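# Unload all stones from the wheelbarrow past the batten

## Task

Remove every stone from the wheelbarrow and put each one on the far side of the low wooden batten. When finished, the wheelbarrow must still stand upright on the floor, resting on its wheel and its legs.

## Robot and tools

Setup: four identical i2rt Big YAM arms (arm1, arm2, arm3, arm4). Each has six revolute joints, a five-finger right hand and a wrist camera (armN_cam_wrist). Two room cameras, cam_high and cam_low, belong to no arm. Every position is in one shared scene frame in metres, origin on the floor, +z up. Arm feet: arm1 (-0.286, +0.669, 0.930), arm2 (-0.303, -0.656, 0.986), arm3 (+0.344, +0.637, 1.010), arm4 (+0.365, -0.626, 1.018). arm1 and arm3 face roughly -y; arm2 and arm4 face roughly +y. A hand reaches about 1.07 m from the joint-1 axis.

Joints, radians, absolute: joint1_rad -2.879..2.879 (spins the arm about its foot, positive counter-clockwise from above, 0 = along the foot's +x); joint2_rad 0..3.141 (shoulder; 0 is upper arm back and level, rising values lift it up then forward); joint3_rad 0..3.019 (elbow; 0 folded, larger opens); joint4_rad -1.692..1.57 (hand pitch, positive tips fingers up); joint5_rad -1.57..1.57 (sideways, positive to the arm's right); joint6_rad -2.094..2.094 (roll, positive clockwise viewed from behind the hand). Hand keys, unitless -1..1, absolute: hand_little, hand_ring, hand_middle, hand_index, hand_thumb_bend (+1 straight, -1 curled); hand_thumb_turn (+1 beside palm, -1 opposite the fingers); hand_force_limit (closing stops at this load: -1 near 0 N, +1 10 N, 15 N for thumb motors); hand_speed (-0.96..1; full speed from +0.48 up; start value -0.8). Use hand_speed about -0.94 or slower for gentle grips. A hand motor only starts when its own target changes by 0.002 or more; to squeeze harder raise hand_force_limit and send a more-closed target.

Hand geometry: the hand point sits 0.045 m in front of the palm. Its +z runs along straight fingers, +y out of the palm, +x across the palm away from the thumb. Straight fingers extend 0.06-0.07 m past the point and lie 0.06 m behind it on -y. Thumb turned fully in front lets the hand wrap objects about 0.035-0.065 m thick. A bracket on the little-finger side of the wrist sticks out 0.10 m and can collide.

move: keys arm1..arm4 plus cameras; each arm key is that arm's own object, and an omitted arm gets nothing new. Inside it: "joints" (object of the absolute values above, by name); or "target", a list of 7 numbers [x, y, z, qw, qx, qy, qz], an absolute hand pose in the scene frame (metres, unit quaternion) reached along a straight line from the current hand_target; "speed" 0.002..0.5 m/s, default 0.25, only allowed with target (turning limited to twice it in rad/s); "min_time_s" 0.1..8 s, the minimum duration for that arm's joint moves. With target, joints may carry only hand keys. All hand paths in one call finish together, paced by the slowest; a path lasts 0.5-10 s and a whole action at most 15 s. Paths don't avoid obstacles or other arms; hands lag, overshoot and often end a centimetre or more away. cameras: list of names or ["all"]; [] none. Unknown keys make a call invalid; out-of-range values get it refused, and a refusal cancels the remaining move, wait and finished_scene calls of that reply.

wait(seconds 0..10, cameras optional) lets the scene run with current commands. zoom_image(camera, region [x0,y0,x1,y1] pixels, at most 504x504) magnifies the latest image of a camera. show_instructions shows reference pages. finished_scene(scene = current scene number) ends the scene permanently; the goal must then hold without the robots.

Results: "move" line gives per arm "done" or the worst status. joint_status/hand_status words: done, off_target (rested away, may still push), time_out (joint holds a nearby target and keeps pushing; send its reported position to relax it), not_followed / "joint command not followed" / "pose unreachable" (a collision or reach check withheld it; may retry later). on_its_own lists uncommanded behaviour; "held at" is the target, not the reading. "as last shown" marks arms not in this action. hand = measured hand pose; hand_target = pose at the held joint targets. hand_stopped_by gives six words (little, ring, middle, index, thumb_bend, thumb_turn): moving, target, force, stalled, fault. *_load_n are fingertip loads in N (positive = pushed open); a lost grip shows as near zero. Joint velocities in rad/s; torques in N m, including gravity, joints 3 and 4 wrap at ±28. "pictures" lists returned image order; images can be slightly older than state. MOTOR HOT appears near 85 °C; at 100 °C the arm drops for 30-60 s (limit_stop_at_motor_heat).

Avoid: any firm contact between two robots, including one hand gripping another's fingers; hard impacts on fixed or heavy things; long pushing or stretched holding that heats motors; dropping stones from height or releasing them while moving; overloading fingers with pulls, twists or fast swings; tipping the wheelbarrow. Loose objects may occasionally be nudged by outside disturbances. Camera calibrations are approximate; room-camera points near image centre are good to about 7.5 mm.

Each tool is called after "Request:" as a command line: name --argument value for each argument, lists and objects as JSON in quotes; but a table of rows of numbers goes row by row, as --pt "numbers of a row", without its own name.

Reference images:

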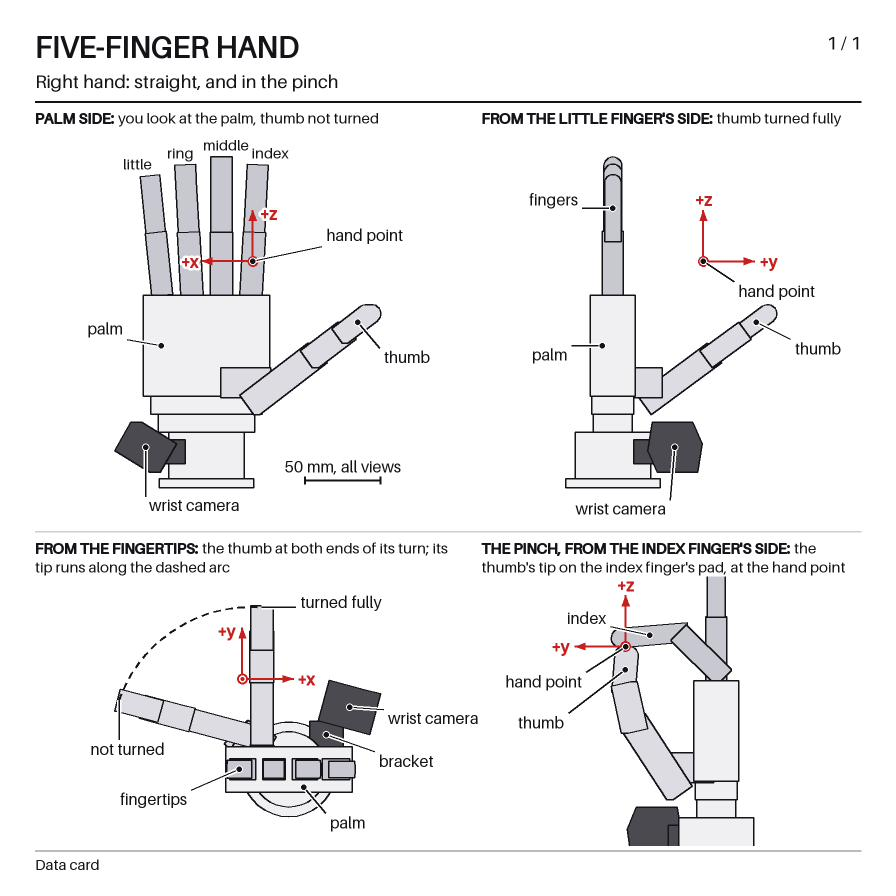

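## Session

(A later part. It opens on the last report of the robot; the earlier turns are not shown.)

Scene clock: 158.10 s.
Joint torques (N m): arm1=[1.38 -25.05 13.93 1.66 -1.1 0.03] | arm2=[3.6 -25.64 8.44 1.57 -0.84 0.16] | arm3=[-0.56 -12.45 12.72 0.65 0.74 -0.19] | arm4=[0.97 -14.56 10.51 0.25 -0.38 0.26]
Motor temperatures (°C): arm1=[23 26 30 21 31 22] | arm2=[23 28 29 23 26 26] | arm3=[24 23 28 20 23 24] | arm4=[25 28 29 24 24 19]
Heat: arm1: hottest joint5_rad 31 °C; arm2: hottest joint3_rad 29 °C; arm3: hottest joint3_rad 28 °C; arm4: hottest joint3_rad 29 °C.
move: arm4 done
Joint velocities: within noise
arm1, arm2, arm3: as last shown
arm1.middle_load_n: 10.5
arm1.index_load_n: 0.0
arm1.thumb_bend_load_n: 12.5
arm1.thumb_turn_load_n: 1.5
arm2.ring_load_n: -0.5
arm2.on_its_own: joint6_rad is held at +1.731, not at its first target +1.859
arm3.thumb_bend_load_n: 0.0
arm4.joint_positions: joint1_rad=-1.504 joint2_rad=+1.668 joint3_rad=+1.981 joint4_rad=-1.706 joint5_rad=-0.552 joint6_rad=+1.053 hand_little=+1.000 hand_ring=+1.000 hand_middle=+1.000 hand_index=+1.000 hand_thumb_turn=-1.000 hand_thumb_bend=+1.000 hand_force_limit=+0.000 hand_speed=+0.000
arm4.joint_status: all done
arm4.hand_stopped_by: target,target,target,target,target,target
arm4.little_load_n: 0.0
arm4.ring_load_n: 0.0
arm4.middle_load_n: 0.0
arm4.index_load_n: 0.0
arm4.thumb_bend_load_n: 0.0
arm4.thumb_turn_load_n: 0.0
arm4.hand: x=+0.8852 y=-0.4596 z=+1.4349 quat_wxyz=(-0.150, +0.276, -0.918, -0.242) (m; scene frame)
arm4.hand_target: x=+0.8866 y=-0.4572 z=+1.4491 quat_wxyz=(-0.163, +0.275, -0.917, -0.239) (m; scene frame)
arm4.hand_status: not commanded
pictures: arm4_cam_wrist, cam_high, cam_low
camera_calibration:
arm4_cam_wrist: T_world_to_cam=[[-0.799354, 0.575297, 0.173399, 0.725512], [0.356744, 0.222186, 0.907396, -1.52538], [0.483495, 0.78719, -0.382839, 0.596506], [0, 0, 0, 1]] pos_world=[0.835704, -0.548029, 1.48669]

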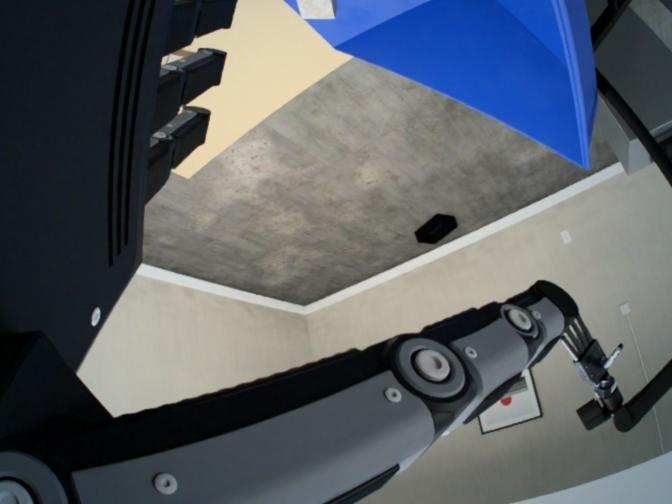

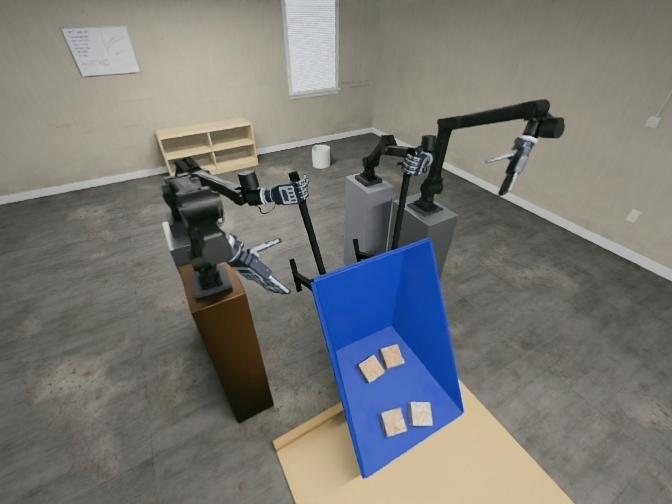

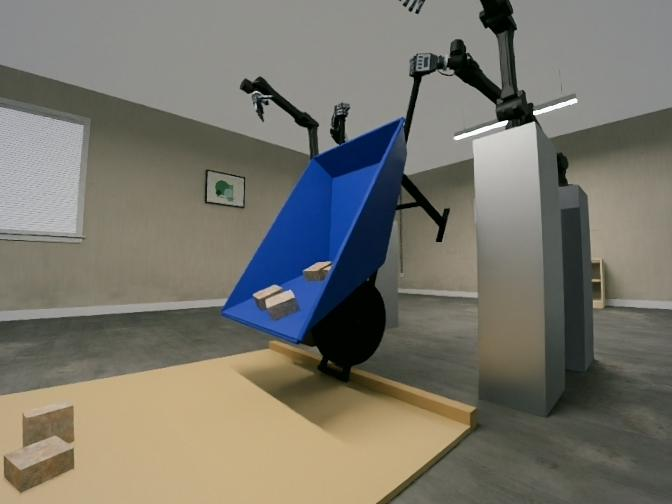

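Request:
move --arm1 '{"target": [0.585, 0.275, 1.435, 0.3297, 0.6499, -0.1694, 0.6634], "speed": 0.35}' --arm2 '{"target": [0.575, -0.185, 1.485, 0.6791, -0.1367, 0.6483, 0.3158], "speed": 0.35}' --cameras '["arm1_cam_wrist", "arm2_cam_wrist", "cam_high", "cam_low"]'

Scene clock: 160.53 s.
Joint torques (N m): arm1=[-0.62 -25.58 13.35 2.73 -0.26 0.04] | arm2=[2.26 -25 11.92 0.42 0.38 0.95] | arm3=[-0.5 -12.69 12.75 0.59 0.74 -0.2] | arm4=[1.08 -15.15 10.55 0.25 -0.37 0.25]
Motor temperatures (°C): arm1=[23 26 30 21 30 22] | arm2=[23 28 29 23 26 26] | arm3=[24 23 28 20 23 24] | arm4=[25 28 29 24 24 19]
Heat: arm1: hottest joint3_rad 30 °C; arm2: hottest joint3_rad 29 °C; arm3: hottest joint3_rad 28 °C; arm4: hottest joint3_rad 29 °C.
move: arm1 off_target; arm2 off_target
Joint velocities: within noise
arm1.joint_positions: joint1_rad=+1.286 joint2_rad=+2.442 joint3_rad=+2.877 joint4_rad=-0.263 joint5_rad=+0.326 joint6_rad=-1.865 hand_little=-0.525 hand_ring=-0.617 hand_middle=-0.649 hand_index=-0.679 hand_thumb_turn=-1.000 hand_thumb_bend=+0.462 hand_force_limit=+0.400 hand_speed=-0.750
arm1.joint_status: not commanded
arm1.hand_stopped_by: force,force,force,force,force,target
arm1.little_load_n: 0.0
arm1.ring_load_n: 0.0
arm1.middle_load_n: 11.0
arm1.index_load_n: 2.5
arm1.thumb_bend_load_n: 11.5
arm1.thumb_turn_load_n: 0.5
arm1.hand: x=+0.5765 y=+0.2726 z=+1.4342 quat_wxyz=(+0.319, +0.638, -0.125, +0.690) (m; scene frame)
arm1.hand_target: x=+0.5822 y=+0.2762 z=+1.4340 quat_wxyz=(+0.317, +0.628, -0.123, +0.700) (m; scene frame)
arm1.hand_status: off_target (0.009 m and 6.2 deg from the pose sent, 0.079 m and 18.0 deg at the start; a joint's target at an end of its range on 37 of 59 steps)
arm2.joint_positions: joint1_rad=-1.160 joint2_rad=+2.554 joint3_rad=+2.886 joint4_rad=-0.172 joint5_rad=-0.100 joint6_rad=+1.744 hand_little=-0.705 hand_ring=-0.642 hand_middle=-0.245 hand_index=-0.317 hand_thumb_turn=-1.000 hand_thumb_bend=+0.059 hand_force_limit=+0.400 hand_speed=-0.800
arm2.joint_status: not commanded
arm2.hand_stopped_by: force,force,force,force,force,target
arm2.little_load_n: 2.0
arm2.ring_load_n: 0.0
arm2.middle_load_n: 6.5
arm2.index_load_n: 2.5
arm2.thumb_bend_load_n: 12.0
arm2.thumb_turn_load_n: -7.0
arm2.hand: x=+0.5711 y=-0.1968 z=+1.4822 quat_wxyz=(-0.722, +0.115, -0.636, -0.248) (m; scene frame)
arm2.hand_target: x=+0.5689 y=-0.1881 z=+1.4822 quat_wxyz=(-0.702, +0.083, -0.646, -0.288) (m; scene frame)
arm2.hand_status: off_target (0.013 m and 9.6 deg from the pose sent, 0.089 m and 21.0 deg at the start; a joint's target at an end of its range on 24 of 59 steps)
arm3, arm4: as last shown
arm4.little_load_n: -0.5
arm4.thumb_bend_load_n: -0.5
pictures: arm1_cam_wrist, arm2_cam_wrist, cam_high, cam_low
camera_calibration:
arm1_cam_wrist: T_world_to_cam=[[-0.573648, -0.617424, 0.538253, -0.278545], [-0.555391, -0.189808, -0.809638, 1.53758], [0.602055, -0.763388, -0.234029, 0.308861], [0, 0, 0, 1]] pos_world=[0.508218, 0.355644, 1.46709]
arm2_cam_wrist: T_world_to_cam=[[-0.496823, 0.856143, -0.142075, 0.657944], [-0.63823, -0.24951, 0.728291, -0.76712], [0.588072, 0.452508, 0.670379, -1.12307], [0, 0, 0, 1]] pos_world=[0.497728, -0.2465, 1.40505]

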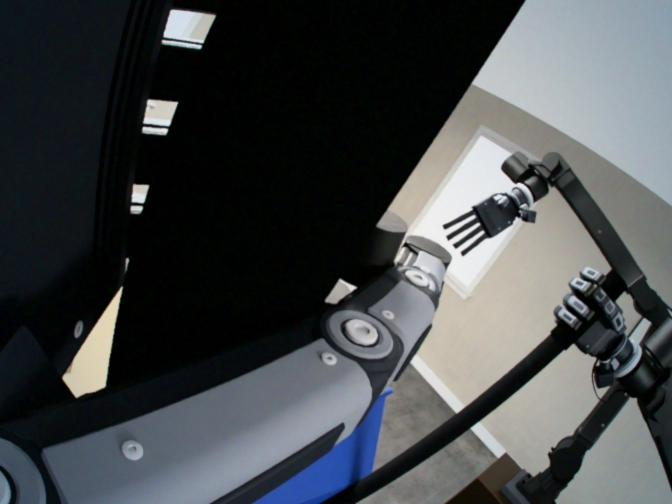

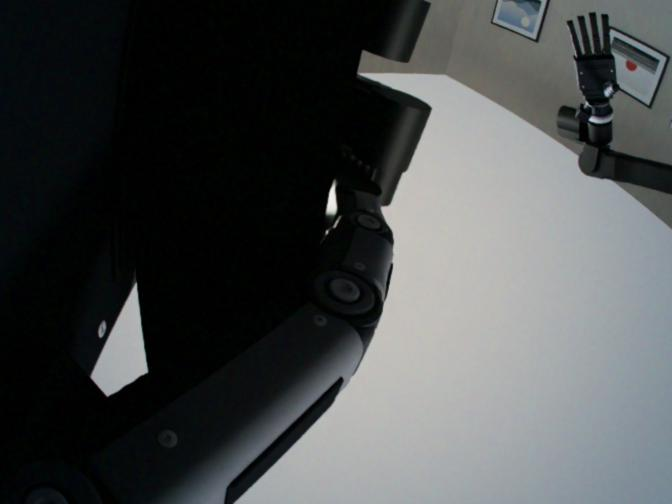

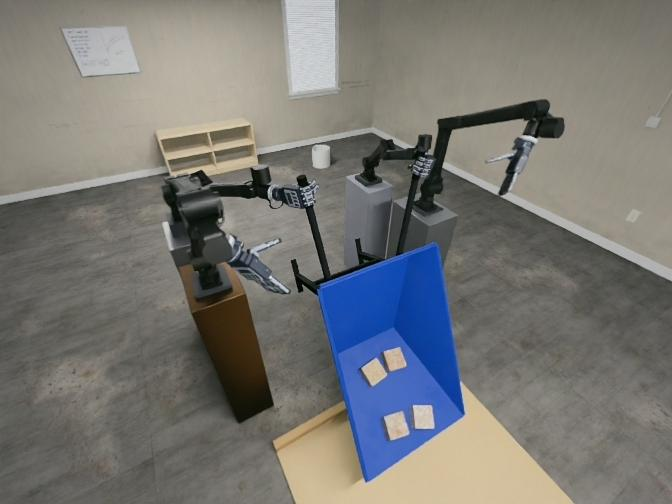

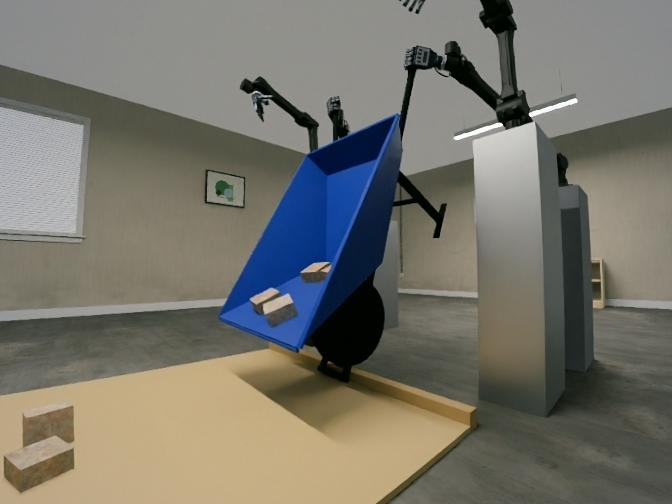

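Request:
move --arm1 '{"target": [0.345, 0.285, 1.385, 0.4338, 0.4998, -0.3487, 0.6637], "speed": 0.15}' --arm2 '{"target": [0.335, -0.195, 1.43, 0.6521, -0.3836, 0.4654, 0.4591], "speed": 0.15}' --cameras '["cam_high", "cam_low"]'

Scene clock: 165.83 s.
Joint torques (N m): arm1=[-0.03 -25.29 9.57 2.56 -0.38 -0.11] | arm2=[-0.32 -21.71 7.28 1.4 0.91 0.65] | arm3=[-0.62 -12.63 12.78 0.61 0.73 -0.19] | arm4=[0.97 -14.33 10.33 0.24 -0.36 0.23]
Motor temperatures (°C): arm1=[23 27 30 21 29 22] | arm2=[23 28 30 23 25 25] | arm3=[24 23 28 20 23 24] | arm4=[25 28 29 24 24 19]
Heat: arm1: hottest joint3_rad 30 °C; arm2: hottest joint3_rad 30 °C; arm3: hottest joint3_rad 28 °C; arm4: hottest joint3_rad 29 °C.
move: arm1 off_target; arm2 off_target
Joint velocities: within noise
arm1.joint_positions: joint1_rad=+1.288 joint2_rad=+1.886 joint3_rad=+1.676 joint4_rad=+0.566 joint5_rad=+0.866 joint6_rad=-1.845 hand_little=-0.525 hand_ring=-0.617 hand_middle=-0.649 hand_index=-0.680 hand_thumb_turn=-1.000 hand_thumb_bend=+0.462 hand_force_limit=+0.400 hand_speed=-0.750
arm1.joint_status: not commanded
arm1.hand_stopped_by: force,force,force,force,force,target
arm1.little_load_n: 0.0
arm1.ring_load_n: 0.0
arm1.middle_load_n: 11.0
arm1.index_load_n: 0.0
arm1.thumb_bend_load_n: 12.0
arm1.thumb_turn_load_n: 1.0
arm1.hand: x=+0.3522 y=+0.2741 z=+1.3527 quat_wxyz=(+0.439, +0.518, -0.349, +0.646) (m; scene frame)
arm1.hand_target: x=+0.3447 y=+0.2847 z=+1.3847 quat_wxyz=(+0.434, +0.500, -0.349, +0.664) (m; scene frame)
arm1.hand_status: off_target (0.035 m and 3.0 deg from the pose sent, 0.237 m and 33.1 deg at the start)
arm2.joint_positions: joint1_rad=-1.154 joint2_rad=+2.089 joint3_rad=+1.851 joint4_rad=+0.674 joint5_rad=-0.876 joint6_rad=+1.760 hand_little=-0.706 hand_ring=-0.642 hand_middle=-0.245 hand_index=-0.317 hand_thumb_turn=-1.000 hand_thumb_bend=+0.059 hand_force_limit=+0.400 hand_speed=-0.800
arm2.joint_status: not commanded
arm2.hand_stopped_by: force,force,force,force,force,target
arm2.little_load_n: 0.0
arm2.ring_load_n: 0.5
arm2.middle_load_n: 7.5
arm2.index_load_n: 4.0
arm2.thumb_bend_load_n: 12.0
arm2.thumb_turn_load_n: -7.0
arm2.hand: x=+0.3204 y=-0.1805 z=+1.4301 quat_wxyz=(-0.663, +0.412, -0.441, -0.443) (m; scene frame)
arm2.hand_target: x=+0.3349 y=-0.1953 z=+1.4298 quat_wxyz=(-0.652, +0.384, -0.466, -0.458) (m; scene frame)
arm2.hand_status: off_target (0.021 m and 4.8 deg from the pose sent, 0.242 m and 44.8 deg at the start)
arm3, arm4: as last shown
arm3.thumb_bend_load_n: -0.5
arm3.thumb_turn_load_n: 0.5
arm4.little_load_n: 0.0
arm4.thumb_bend_load_n: 0.0
pictures: cam_high, cam_low

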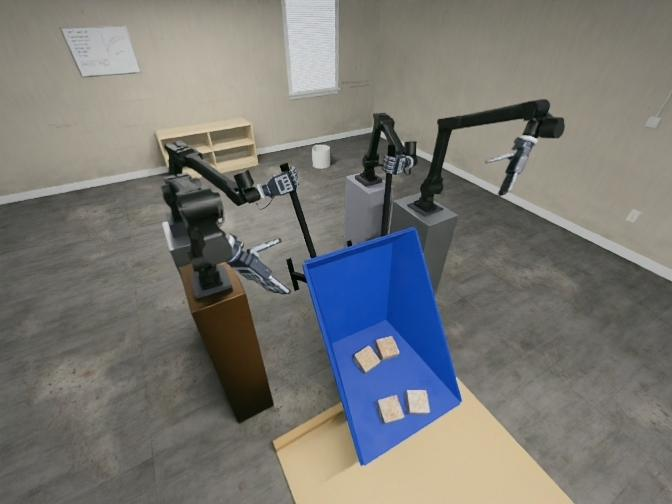

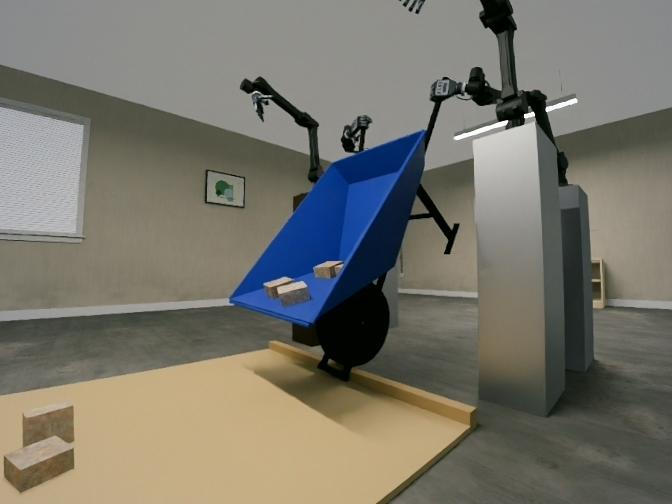

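Request:
move --arm1 '{"target": [0.14, 0.295, 1.295, 0.4770, 0.4105, -0.4520, 0.6321], "speed": 0.1}' --arm2 '{"target": [0.12, -0.195, 1.345, 0.6123, -0.4889, 0.3764, 0.4942], "speed": 0.1}' --cameras '["cam_high", "cam_low"]'

Scene clock: 169.00 s.
Joint torques (N m): arm1=[-0.15 -18.08 9.77 2.15 -1.5 -0.15] | arm2=[-2.43 -16.09 7.02 0.46 1.67 0.94] | arm3=[-0.5 -12.86 12.79 0.65 0.74 -0.18] | arm4=[1.2 -14.68 10.44 0.27 -0.4 0.24]
Motor temperatures (°C): arm1=[23 27 30 21 29 22] | arm2=[23 28 29 23 25 25] | arm3=[24 23 29 20 23 24] | arm4=[25 28 29 24 24 19]
Heat: arm1: hottest joint3_rad 30 °C; arm2: hottest joint3_rad 29 °C; arm3: hottest joint3_rad 29 °C; arm4: hottest joint3_rad 29 °C.
move: arm1 off_target; arm2 off_target
Joint velocities: within noise
arm1.joint_positions: joint1_rad=+1.219 joint2_rad=+1.611 joint3_rad=+1.040 joint4_rad=+1.058 joint5_rad=+1.093 joint6_rad=-1.861 hand_little=-0.525 hand_ring=-0.617 hand_middle=-0.649 hand_index=-0.680 hand_thumb_turn=-1.000 hand_thumb_bend=+0.462 hand_force_limit=+0.400 hand_speed=-0.750
arm1.joint_status: not commanded
arm1.hand_stopped_by: force,force,force,force,force,target
arm1.little_load_n: 0.0
arm1.ring_load_n: 0.0
arm1.middle_load_n: 11.0
arm1.index_load_n: 0.0
arm1.thumb_bend_load_n: 13.0
arm1.thumb_turn_load_n: 2.0
arm1.hand: x=+0.1338 y=+0.2908 z=+1.2622 quat_wxyz=(+0.489, +0.427, -0.461, +0.605) (m; scene frame)
arm1.hand_target: x=+0.1386 y=+0.2955 z=+1.2948 quat_wxyz=(+0.477, +0.410, -0.452, +0.632) (m; scene frame)
arm1.hand_status: off_target (0.034 m and 4.1 deg from the pose sent, 0.221 m and 17.7 deg at the start)
arm2.joint_positions: joint1_rad=-1.009 joint2_rad=+1.832 joint3_rad=+1.224 joint4_rad=+1.099 joint5_rad=-1.062 joint6_rad=+1.651 hand_little=-0.706 hand_ring=-0.642 hand_middle=-0.245 hand_index=-0.317 hand_thumb_turn=-1.000 hand_thumb_bend=+0.059 hand_force_limit=+0.400 hand_speed=-0.800
arm2.joint_status: not commanded
arm2.hand_stopped_by: force,force,force,force,force,target
arm2.little_load_n: 0.0
arm2.ring_load_n: 2.0
arm2.middle_load_n: 7.5
arm2.index_load_n: 4.0
arm2.thumb_bend_load_n: 13.0
arm2.thumb_turn_load_n: -6.5
arm2.hand: x=+0.0870 y=-0.1773 z=+1.3360 quat_wxyz=(-0.621, +0.529, -0.325, -0.477) (m; scene frame)
arm2.hand_target: x=+0.1190 y=-0.1960 z=+1.3446 quat_wxyz=(-0.613, +0.490, -0.376, -0.492) (m; scene frame)
arm2.hand_status: off_target (0.038 m and 7.8 deg from the pose sent, 0.218 m and 14.2 deg at the start)
arm3, arm4: as last shown
arm3.thumb_bend_load_n: 0.0
arm3.thumb_turn_load_n: 0.0
arm4.thumb_bend_load_n: -0.5
arm4.thumb_turn_load_n: -0.5
pictures: cam_high, cam_low

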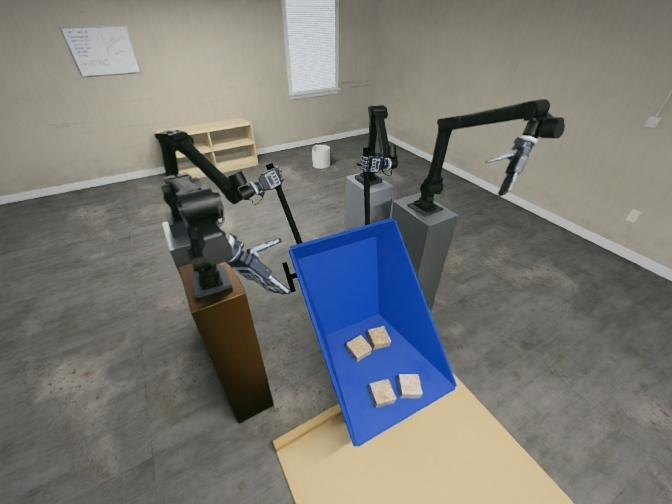

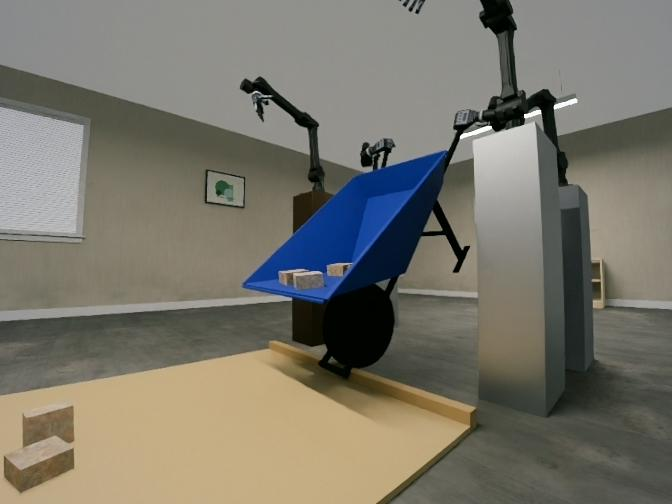

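Request:
move --arm1 '{"target": [-0.16, 0.303, 1.10, 0.4076, 0.2727, -0.5518, 0.6745], "speed": 0.12}' --arm2 '{"target": [-0.21, -0.190, 1.13, 0.6380, -0.6012, 0.2516, 0.4098], "speed": 0.12}' --cameras '["cam_high", "cam_low"]'

Request:
move --arm1 '{"target": [-0.41, 0.318, 1.02, 0.4076, 0.2727, -0.5518, 0.6745], "speed": 0.12}' --arm2 '{"target": [-0.46, -0.180, 1.05, 0.6380, -0.6012, 0.2516, 0.4098], "speed": 0.12}' --cameras '["cam_high", "cam_low"]'

Scene clock: 173.60 s.
Joint torques (N m): arm1=[0.32 -11.16 3.69 4.93 -0.3 -0.38] | arm2=[-2.55 -12.4 0.65 3.34 0.58 0.46] | arm3=[-0.38 -12.4 12.75 0.64 0.74 -0.19] | arm4=[0.73 -14.33 10.48 0.28 -0.36 0.23]
Motor temperatures (°C): arm1=[23 27 30 21 30 22] | arm2=[23 28 29 23 26 25] | arm3=[24 23 29 20 23 24] | arm4=[25 28 29 24 23 19]
Heat: arm1: hottest joint3_rad 30 °C; arm2: hottest joint3_rad 29 °C; arm3: hottest joint3_rad 29 °C; arm4: hottest joint3_rad 29 °C.
move: arm1 off_target; arm2 off_target
Joint velocities: within noise
arm1.joint_positions: joint1_rad=+0.808 joint2_rad=+1.478 joint3_rad=+0.225 joint4_rad=+1.503 joint5_rad=+0.867 joint6_rad=-1.235 hand_little=-0.525 hand_ring=-0.616 hand_middle=-0.649 hand_index=-0.679 hand_thumb_turn=-1.000 hand_thumb_bend=+0.462 hand_force_limit=+0.400 hand_speed=-0.750
arm1.joint_status: not commanded
arm1.hand_stopped_by: force,force,force,force,force,target
arm1.little_load_n: 0.0
arm1.ring_load_n: 6.5
arm1.middle_load_n: 13.0
arm1.index_load_n: 5.0
arm1.thumb_bend_load_n: 12.0
arm1.thumb_turn_load_n: 1.5
arm1.hand: x=-0.1635 y=+0.2990 z=+1.0712 quat_wxyz=(+0.409, +0.301, -0.575, +0.641) (m; scene frame)
arm1.hand_target: x=-0.1608 y=+0.3023 z=+1.0985 quat_wxyz=(+0.404, +0.275, -0.558, +0.671) (m; scene frame)
arm1.hand_status: off_target (0.029 m and 5.7 deg from the pose sent, 0.336 m and 24.0 deg at the start; a joint's target at an end of its range on 26 of 120 steps)
arm2.joint_positions: joint1_rad=-0.535 joint2_rad=+1.850 joint3_rad=+0.518 joint4_rad=+1.505 joint5_rad=-0.763 joint6_rad=+1.066 hand_little=-0.706 hand_ring=-0.641 hand_middle=-0.245 hand_index=-0.317 hand_thumb_turn=-1.000 hand_thumb_bend=+0.059 hand_force_limit=+0.400 hand_speed=-0.800
arm2.joint_status: not commanded
arm2.hand_stopped_by: force,force,force,force,force,target
arm2.little_load_n: 2.0
arm2.ring_load_n: 9.5
arm2.middle_load_n: 7.5
arm2.index_load_n: 3.5
arm2.thumb_bend_load_n: 11.5
arm2.thumb_turn_load_n: -7.5
arm2.hand: x=-0.2316 y=-0.1776 z=+1.1174 quat_wxyz=(-0.624, +0.622, -0.229, -0.414) (m; scene frame)
arm2.hand_target: x=-0.2111 y=-0.1892 z=+1.1294 quat_wxyz=(-0.638, +0.602, -0.251, -0.409) (m; scene frame)
arm2.hand_status: off_target (0.028 m and 3.9 deg from the pose sent, 0.362 m and 14.3 deg at the start)
arm3.joint_positions: joint1_rad=+1.495 joint2_rad=+1.592 joint3_rad=+1.974 joint4_rad=-1.690 joint5_rad=+0.530 joint6_rad=-0.988 hand_little=+1.000 hand_ring=+1.000 hand_middle=+1.000 hand_index=+1.000 hand_thumb_turn=-1.000 hand_thumb_bend=+1.000 hand_force_limit=+0.000 hand_speed=+0.000
arm3.joint_status: not commanded
arm3.hand_stopped_by: target,target,target,target,target,target
arm3.little_load_n: 0.0
arm3.ring_load_n: 0.0
arm3.middle_load_n: 0.0
arm3.index_load_n: 0.0
arm3.thumb_bend_load_n: -0.5
arm3.thumb_turn_load_n: 0.0
arm3.hand: x=+0.7915 y=+0.4961 z=+1.4299 quat_wxyz=(+0.219, +0.900, -0.324, +0.194) (m; scene frame)
arm3.hand_target: x=+0.7956 y=+0.4974 z=+1.4477 quat_wxyz=(+0.214, +0.898, -0.319, +0.214) (m; scene frame)
arm3.hand_status: not commanded
arm4: as last shown
arm4.ring_load_n: 0.5
arm4.thumb_bend_load_n: 0.0
arm4.thumb_turn_load_n: 0.0
pictures: cam_high, cam_low

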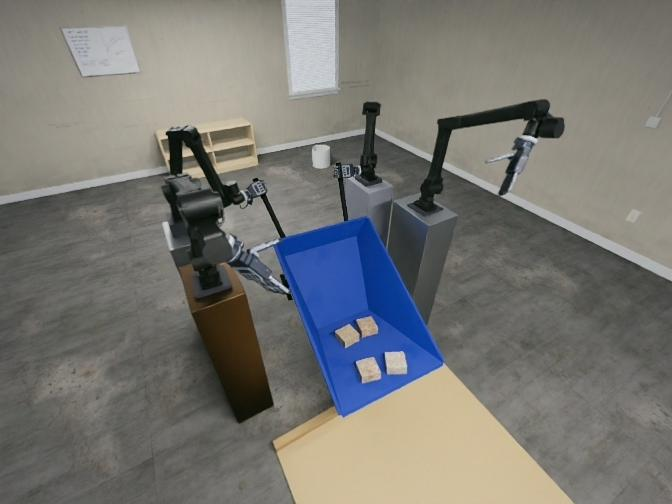

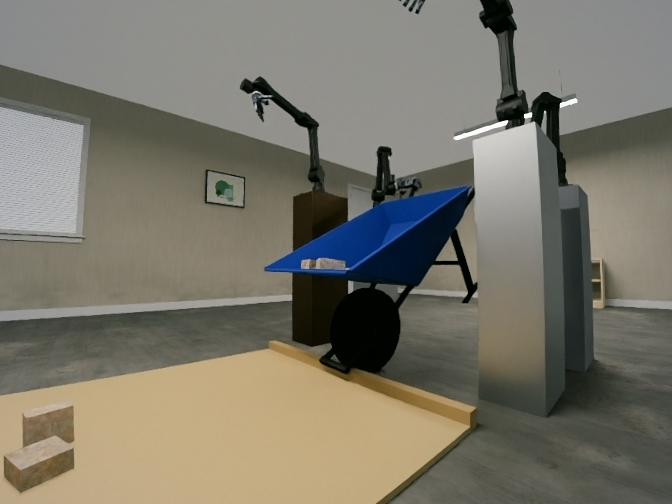

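Scene clock: 176.63 s.
Joint torques (N m): arm1=[2.37 -6.24 1.73 3.44 -1.34 -0.03] | arm2=[7.82 -19.02 -2.06 4.93 -1.78 1.53] | arm3=[-0.38 -12.63 12.77 0.64 0.74 -0.19] | arm4=[1.26 -14.62 10.43 0.23 -0.39 0.23]
Motor temperatures (°C): arm1=[23 27 29 21 30 22] | arm2=[23 28 29 23 26 25] | arm3=[24 23 29 20 23 24] | arm4=[25 28 30 24 23 19]
Heat: arm1: hottest joint5_rad 30 °C; arm2: hottest joint3_rad 29 °C; arm3: hottest joint3_rad 29 °C; arm4: hottest joint3_rad 30 °C.
move: arm1 not_followed; arm2 off_target
Joint velocities: within noise
arm1.joint_positions: joint1_rad=+0.344 joint2_rad=+1.469 joint3_rad=+0.051 joint4_rad=+1.480 joint5_rad=+0.470 joint6_rad=-1.058 hand_little=-0.525 hand_ring=-0.616 hand_middle=-0.649 hand_index=-0.679 hand_thumb_turn=-1.000 hand_thumb_bend=+0.462 hand_force_limit=+0.400 hand_speed=-0.750
arm1.joint_status: not commanded
arm1.hand_stopped_by: force,force,force,force,force,target
arm1.little_load_n: 0.0
arm1.ring_load_n: 9.0
arm1.middle_load_n: 13.0
arm1.index_load_n: 3.0
arm1.thumb_bend_load_n: 12.0
arm1.thumb_turn_load_n: 0.5
arm1.on_its_own: joint1_rad is held at +0.381, not at its first target +0.823; joint3_rad is held at +0.038, not at its first target +0.224; joint4_rad is held at +1.508, not at its first target +1.571; joint5_rad is held at +0.434, not at its first target +0.864; joint6_rad is held at -1.065, not at its first target -1.274
arm1.hand: x=-0.2890 y=+0.3047 z=+1.0226 quat_wxyz=(+0.402, +0.299, -0.620, +0.604) (m; scene frame)
arm1.hand_target: x=-0.2704 y=+0.3068 z=+1.0290 quat_wxyz=(+0.383, +0.317, -0.601, +0.625) (m; scene frame)
arm1.hand_status: not_followed (0.122 m and 11.7 deg from the pose sent, 0.252 m and 5.7 deg at the start; pose on its path clipped on 31 of 91 steps; a joint's target at an end of its range on 91 of 91 steps)
arm2.joint_positions: joint1_rad=+0.061 joint2_rad=+2.065 joint3_rad=+0.421 joint4_rad=+1.516 joint5_rad=-0.008 joint6_rad=+0.775 hand_little=-0.702 hand_ring=-0.642 hand_middle=-0.245 hand_index=-0.317 hand_thumb_turn=-1.001 hand_thumb_bend=+0.059 hand_force_limit=+0.400 hand_speed=-0.800
arm2.joint_status: not commanded
arm2.hand_stopped_by: force,force,force,force,force,target
arm2.little_load_n: 20.5
arm2.ring_load_n: 0.0
arm2.middle_load_n: 7.0
arm2.index_load_n: 3.0
arm2.thumb_bend_load_n: 12.0
arm2.thumb_turn_load_n: -9.5
arm2.hand: x=-0.3972 y=-0.1642 z=+0.9797 quat_wxyz=(-0.603, +0.705, -0.259, -0.267) (m; scene frame)
arm2.hand_target: x=-0.4536 y=-0.1808 z=+1.0424 quat_wxyz=(-0.591, +0.662, -0.255, -0.384) (m; scene frame)
arm2.hand_status: off_target (0.096 m and 20.7 deg from the pose sent, 0.238 m and 3.9 deg at the start; pose on its path clipped on 18 of 91 steps; a joint's target at an end of its range on 83 of 91 steps)
arm3, arm4: as last shown
arm3.thumb_bend_load_n: 0.0
arm4.ring_load_n: -0.5
pictures: cam_high, cam_low
pose unreachable (arm1 arm): on one or more control steps of this call this arm could not follow its commanded pose, so it was not sent that pose on those steps. On the call's last step it was still not sent that pose. It may still have moved: this result reports where it is.
cause: moving toward the commanded pose would bring two parts of the arm too close to each other.

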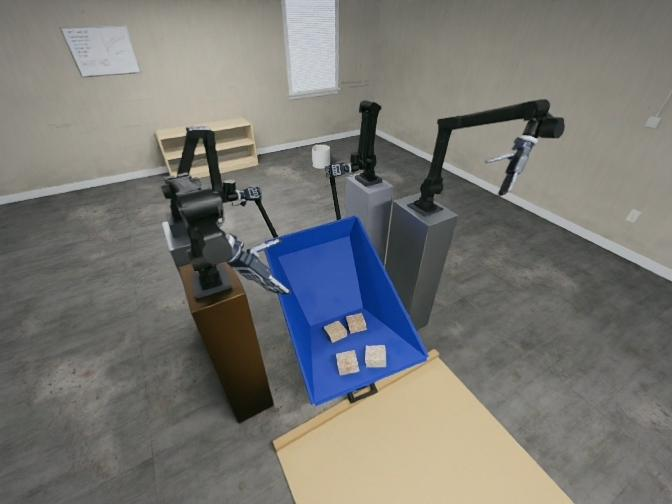

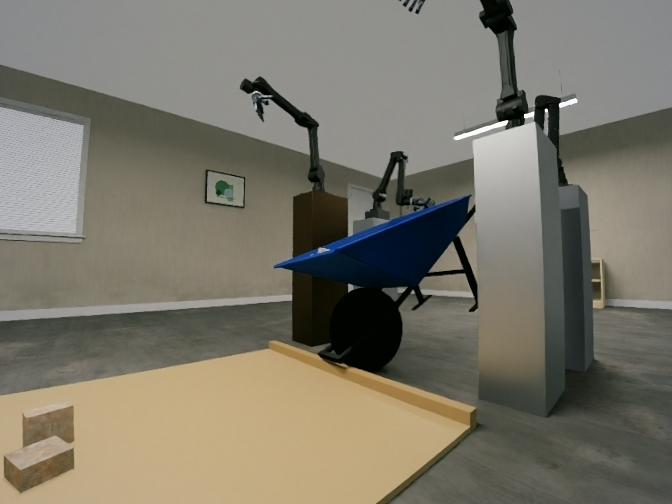

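Request:
move --arm1 '{"target": [-0.36, 0.32, 1.04, 0.4659, 0.0964, -0.7685, 0.4278], "speed": 0.2}' --arm2 '{"target": [-0.41, -0.180, 1.05, 0.4947, -0.7335, 0.1487, 0.4416], "speed": 0.2}' --cameras '["arm1_cam_wrist", "arm2_cam_wrist", "cam_high", "cam_low"]'

Scene clock: 179.83 s.
Joint torques (N m): arm1=[-1.49 -8.41 11.64 2.06 1.31 -0.27] | arm2=[3.02 -19.08 1.42 2.95 -2.22 1.1] | arm3=[-0.56 -12.75 12.75 0.61 0.71 -0.19] | arm4=[1.03 -15.03 10.39 0.23 -0.37 0.25]
Motor temperatures (°C): arm1=[23 26 29 21 30 22] | arm2=[23 28 28 23 27 25] | arm3=[24 23 29 20 23 24] | arm4=[24 28 30 24 23 19]
Heat: arm1: hottest joint5_rad 30 °C; arm2: hottest joint2_rad 28 °C; arm3: hottest joint3_rad 29 °C; arm4: hottest joint3_rad 30 °C.
move: arm1 off_target; arm2 off_target
Joint velocities: within noise
arm1.joint_positions: joint1_rad=+0.287 joint2_rad=+1.085 joint3_rad=+0.233 joint4_rad=+0.380 joint5_rad=+0.914 joint6_rad=-0.626 hand_little=-0.525 hand_ring=-0.617 hand_middle=-0.649 hand_index=-0.679 hand_thumb_turn=-1.000 hand_thumb_bend=+0.462 hand_force_limit=+0.400 hand_speed=-0.750
arm1.joint_status: not commanded
arm1.hand_stopped_by: force,force,force,force,force,target
arm1.little_load_n: 0.0
arm1.ring_load_n: 0.0
arm1.middle_load_n: 12.5
arm1.index_load_n: 7.0
arm1.thumb_bend_load_n: 11.5
arm1.thumb_turn_load_n: 0.5
arm1.hand: x=-0.3614 y=+0.3450 z=+0.9951 quat_wxyz=(+0.455, +0.128, -0.788, +0.394) (m; scene frame)
arm1.hand_target: x=-0.3607 y=+0.3219 z=+1.0384 quat_wxyz=(+0.466, +0.096, -0.769, +0.427) (m; scene frame)
arm1.hand_status: off_target (0.051 m and 5.9 deg from the pose sent, 0.075 m and 36.1 deg at the start)
arm2.joint_positions: joint1_rad=-0.160 joint2_rad=+1.923 joint3_rad=+0.507 joint4_rad=+1.146 joint5_rad=-0.611 joint6_rad=+0.703 hand_little=-0.704 hand_ring=-0.641 hand_middle=-0.245 hand_index=-0.317 hand_thumb_turn=-1.001 hand_thumb_bend=+0.059 hand_force_limit=+0.400 hand_speed=-0.800
arm2.joint_status: not commanded
arm2.hand_stopped_by: force,force,force,force,force,target
arm2.little_load_n: 5.5
arm2.ring_load_n: 7.5
arm2.middle_load_n: 7.0
arm2.index_load_n: 3.5
arm2.thumb_bend_load_n: 12.0
arm2.thumb_turn_load_n: -8.0
arm2.hand: x=-0.3888 y=-0.1773 z=+0.9919 quat_wxyz=(-0.493, +0.767, -0.152, -0.382) (m; scene frame)
arm2.hand_target: x=-0.4090 y=-0.1804 z=+1.0443 quat_wxyz=(-0.492, +0.737, -0.145, -0.439) (m; scene frame)
arm2.hand_status: off_target (0.062 m and 7.9 deg from the pose sent, 0.073 m and 26.9 deg at the start)
arm3, arm4: as last shown
arm3.index_load_n: -0.5
arm3.thumb_turn_load_n: 0.5
arm4.ring_load_n: 0.0
pictures: arm1_cam_wrist, arm2_cam_wrist, cam_high, cam_low
camera_calibration:
arm1_cam_wrist: T_world_to_cam=[[-0.701877, 0.684453, -0.197211, -0.299265], [0.586244, 0.397826, -0.705728, 0.781351], [-0.404582, -0.610948, -0.680482, 0.853874], [0, 0, 0, 1]] pos_world=[-0.322647, 0.415663, 1.07345]
arm2_cam_wrist: T_world_to_cam=[[-0.376789, -0.441605, -0.814257, 0.57806], [-0.42754, -0.696899, 0.575797, -0.8639], [-0.82173, 0.565081, 0.07378, -0.17504], [0, 0, 0, 1]] pos_world=[-0.295381, -0.247865, 0.981034]

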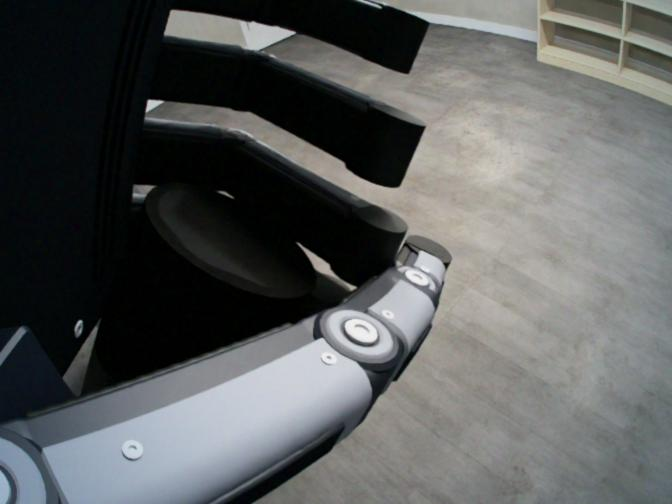

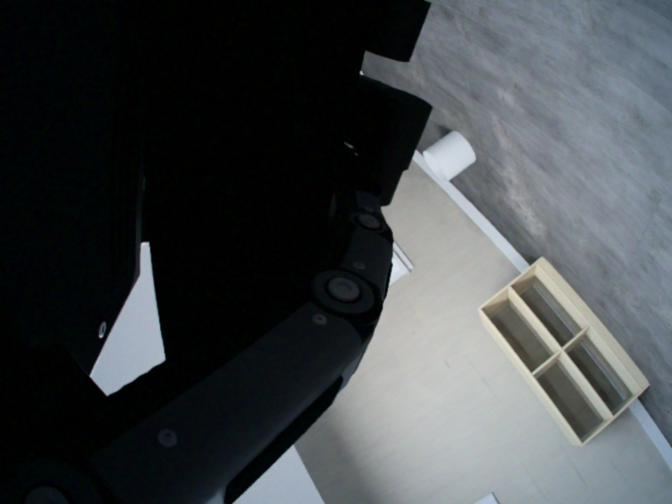

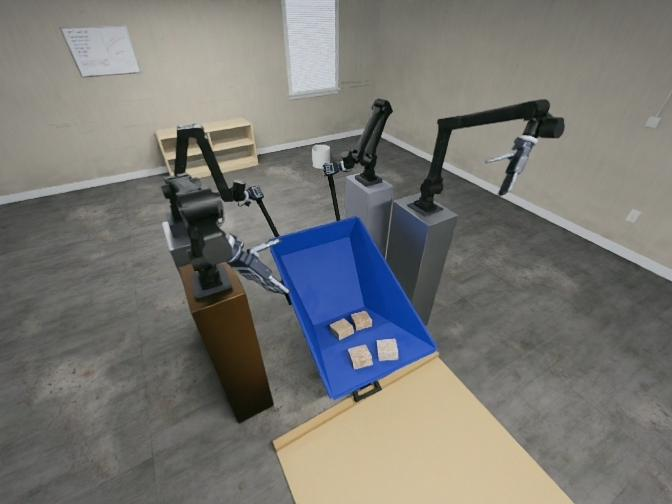

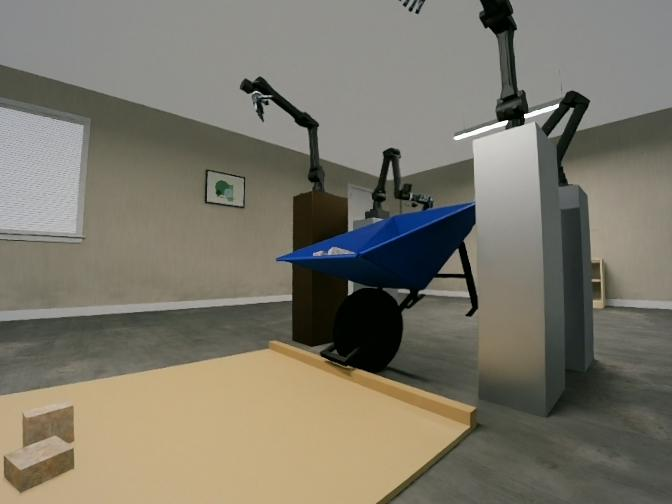

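Request:
move --arm1 '{"target": [-0.50, 0.34, 0.84, 0.3175, -0.0350, -0.8929, 0.3171], "speed": 0.12}' --arm2 '{"target": [-0.52, -0.20, 0.84, 0.3967, -0.8660, 0.0210, 0.3048], "speed": 0.12}'

Request:
move --arm1 '{"target": [-0.62, 0.36, 0.565, 0.22, -0.07, -0.93, 0.285], "speed": 0.1}' --arm2 '{"target": [-0.63, -0.197, 0.56, 0.36, -0.91, -0.03, 0.21], "speed": 0.1}' --cameras '["arm1_cam_wrist", "arm2_cam_wrist", "cam_high", "cam_low"]'

Scene clock: 183.00 s.
Joint torques (N m): arm1=[-2.67 -12.57 3.41 3.58 0.66 -0.01] | arm2=[2.61 -18.67 -0.29 2.35 -0.82 0.02] | arm3=[-0.44 -12.57 12.81 0.68 0.72 -0.18] | arm4=[1.55 -14.74 10.51 0.29 -0.38 0.25]
Motor temperatures (°C): arm1=[23 26 29 21 29 22] | arm2=[23 27 28 23 27 25] | arm3=[24 23 29 20 23 24] | arm4=[24 27 30 23 23 19]
Heat: arm1: hottest joint3_rad 29 °C; arm2: hottest joint3_rad 28 °C; arm3: hottest joint3_rad 29 °C; arm4: hottest joint3_rad 30 °C.
move: arm1 off_target; arm2 off_target
Joint velocities: within noise
arm1.joint_positions: joint1_rad=-0.384 joint2_rad=+1.730 joint3_rad=+0.364 joint4_rad=+0.609 joint5_rad=+0.307 joint6_rad=-0.477 hand_little=-0.525 hand_ring=-0.617 hand_middle=-0.649 hand_index=-0.679 hand_thumb_turn=-1.000 hand_thumb_bend=+0.462 hand_force_limit=+0.400 hand_speed=-0.750
arm1.joint_status: not commanded
arm1.hand_stopped_by: force,force,force,force,force,target
arm1.little_load_n: 0.0
arm1.ring_load_n: 0.0
arm1.middle_load_n: 11.0
arm1.index_load_n: 13.0
arm1.thumb_bend_load_n: 11.5
arm1.thumb_turn_load_n: 0.5
arm1.hand: x=-0.4839 y=+0.3521 z=+0.8219 quat_wxyz=(+0.296, -0.022, -0.909, +0.293) (m; scene frame)
arm1.hand_target: x=-0.4997 y=+0.3405 z=+0.8398 quat_wxyz=(+0.318, -0.035, -0.893, +0.317) (m; scene frame)
arm1.hand_status: off_target (0.027 m and 4.4 deg from the pose sent, 0.208 m and 28.7 deg at the start)
arm2.joint_positions: joint1_rad=+0.191 joint2_rad=+2.259 joint3_rad=+0.674 joint4_rad=+0.962 joint5_rad=-0.349 joint6_rad=+0.459 hand_little=-0.704 hand_ring=-0.642 hand_middle=-0.245 hand_index=-0.317 hand_thumb_turn=-1.001 hand_thumb_bend=+0.059 hand_force_limit=+0.400 hand_speed=-0.800
arm2.joint_status: not commanded
arm2.hand_stopped_by: force,force,force,force,force,target
arm2.little_load_n: 12.5
arm2.ring_load_n: 1.0
arm2.middle_load_n: 7.5
arm2.index_load_n: 4.0
arm2.thumb_bend_load_n: 11.0
arm2.thumb_turn_load_n: -7.0
arm2.hand: x=-0.5067 y=-0.2072 z=+0.8102 quat_wxyz=(-0.376, +0.880, -0.039, -0.286) (m; scene frame)
arm2.hand_target: x=-0.5199 y=-0.2005 z=+0.8386 quat_wxyz=(-0.396, +0.866, -0.021, -0.305) (m; scene frame)
arm2.hand_status: off_target (0.033 m and 4.1 deg from the pose sent, 0.202 m and 23.5 deg at the start)
arm3, arm4: as last shown
arm3.middle_load_n: -0.5
arm3.index_load_n: 0.0
pictures: none

Scene clock: 186.63 s.
Joint torques (N m): arm1=[-3.08 -20.13 -1.5 2.25 0.09 -0.03] | arm2=[2.2 -20.01 -0.84 1.81 -0.06 -0.09] | arm3=[-0.38 -12.75 12.85 0.68 0.73 -0.19] | arm4=[1.2 -14.74 10.43 0.35 -0.35 0.25]
Motor temperatures (°C): arm1=[23 26 28 21 29 22] | arm2=[23 27 28 23 26 25] | arm3=[24 23 29 20 23 24] | arm4=[24 27 30 23 23 19]
Heat: arm1: hottest joint5_rad 29 °C; arm2: hottest joint3_rad 28 °C; arm3: hottest joint3_rad 29 °C; arm4: hottest joint3_rad 30 °C.
move: arm1 off_target; arm2 off_target
Joint velocities: within noise
arm1.joint_positions: joint1_rad=-0.785 joint2_rad=+2.671 joint3_rad=+0.915 joint4_rad=+0.883 joint5_rad=-0.068 joint6_rad=-0.631 hand_little=-0.525 hand_ring=-0.617 hand_middle=-0.649 hand_index=-0.678 hand_thumb_turn=-1.000 hand_thumb_bend=+0.462 hand_force_limit=+0.400 hand_speed=-0.750
arm1.joint_status: not commanded
arm1.hand_stopped_by: force,force,force,force,force,target
arm1.little_load_n: 0.0
arm1.ring_load_n: 0.0
arm1.middle_load_n: 11.5
arm1.index_load_n: 10.5
arm1.thumb_bend_load_n: 12.0
arm1.thumb_turn_load_n: 0.5
arm1.hand: x=-0.6031 y=+0.3605 z=+0.5479 quat_wxyz=(+0.203, -0.065, -0.937, +0.278) (m; scene frame)
arm1.hand_target: x=-0.6197 y=+0.3603 z=+0.5642 quat_wxyz=(+0.220, -0.070, -0.930, +0.285) (m; scene frame)
arm1.hand_status: off_target (0.024 m and 2.3 deg from the pose sent, 0.291 m and 10.6 deg at the start)
arm2.joint_positions: joint1_rad=+0.506 joint2_rad=+2.917 joint3_rad=+1.274 joint4_rad=+0.906 joint5_rad=-0.036 joint6_rad=+0.478 hand_little=-0.704 hand_ring=-0.642 hand_middle=-0.245 hand_index=-0.317 hand_thumb_turn=-1.001 hand_thumb_bend=+0.059 hand_force_limit=+0.400 hand_speed=-0.800
arm2.joint_status: not commanded
arm2.hand_stopped_by: force,force,force,force,force,target
arm2.little_load_n: 8.0
arm2.ring_load_n: 2.0
arm2.middle_load_n: 7.5
arm2.index_load_n: 4.0
arm2.thumb_bend_load_n: 11.0
arm2.thumb_turn_load_n: -7.0
arm2.hand: x=-0.6185 y=-0.2047 z=+0.5426 quat_wxyz=(-0.349, +0.915, +0.020, -0.202) (m; scene frame)
arm2.hand_target: x=-0.6300 y=-0.1971 z=+0.5594 quat_wxyz=(-0.359, +0.909, +0.030, -0.210) (m; scene frame)
arm2.hand_status: off_target (0.022 m and 2.0 deg from the pose sent, 0.279 m and 12.4 deg at the start)
arm3: as last shown
arm3.middle_load_n: 0.0
arm3.thumb_turn_load_n: 0.0
arm4.joint_positions: joint1_rad=-1.504 joint2_rad=+1.668 joint3_rad=+1.981 joint4_rad=-1.706 joint5_rad=-0.552 joint6_rad=+1.053 hand_little=+1.000 hand_ring=+1.000 hand_middle=+1.000 hand_index=+1.000 hand_thumb_turn=-1.000 hand_thumb_bend=+1.000 hand_force_limit=+0.000 hand_speed=+0.000
arm4.joint_status: not commanded
arm4.hand_stopped_by: target,target,target,target,target,target
arm4.little_load_n: 0.0
arm4.ring_load_n: 0.0
arm4.middle_load_n: 0.0
arm4.index_load_n: 0.0
arm4.thumb_bend_load_n: 0.0
arm4.thumb_turn_load_n: 0.0
arm4.hand: x=+0.8852 y=-0.4596 z=+1.4349 quat_wxyz=(-0.150, +0.276, -0.918, -0.242) (m; scene frame)
arm4.hand_target: x=+0.8866 y=-0.4572 z=+1.4491 quat_wxyz=(-0.163, +0.275, -0.917, -0.239) (m; scene frame)
arm4.hand_status: not commanded
pictures: arm1_cam_wrist, arm2_cam_wrist, cam_high, cam_low
camera_calibration:
arm1_cam_wrist: T_world_to_cam=[[-0.287888, 0.876355, -0.386164, -0.28363], [0.957429, 0.272311, -0.0957923, 0.536263], [0.0212087, -0.397302, -0.917443, 0.770825], [0, 0, 0, 1]] pos_world=[-0.611436, 0.40878, 0.649029]
arm2_cam_wrist: T_world_to_cam=[[0.177993, -0.697546, -0.694081, 0.339132], [-0.552209, -0.654618, 0.516275, -0.758648], [-0.814484, 0.291384, -0.501708, -0.0544795], [0, 0, 0, 1]] pos_world=[-0.523668, -0.24419, 0.599724]

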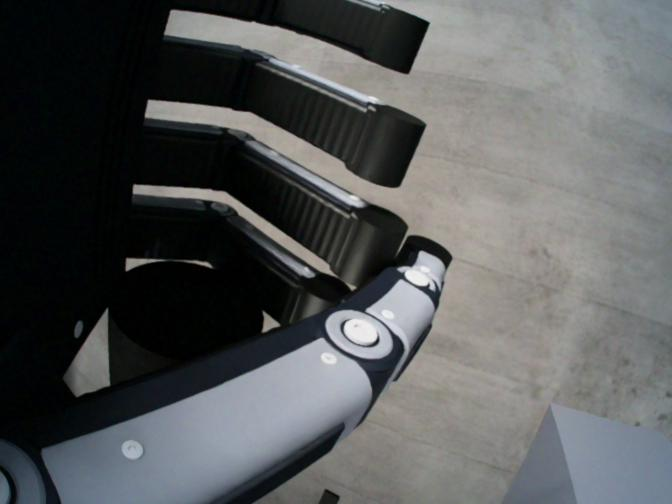

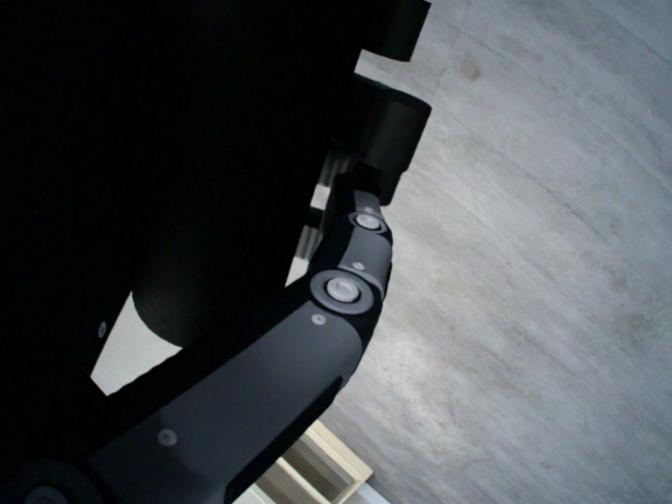

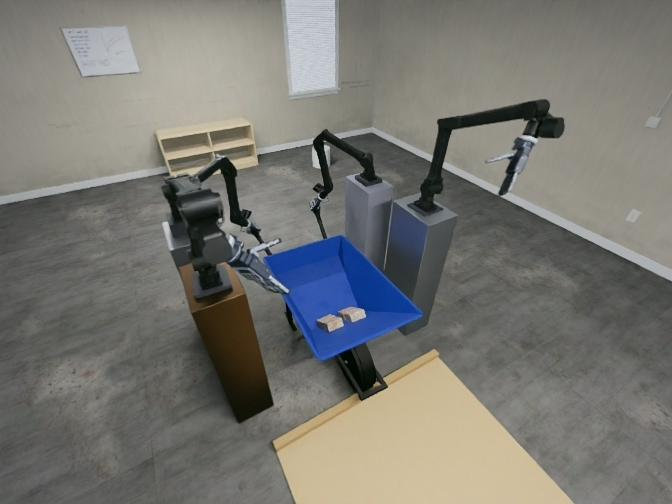

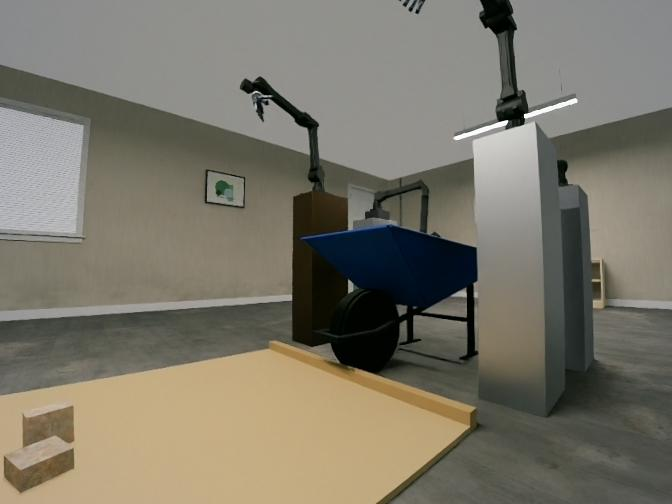

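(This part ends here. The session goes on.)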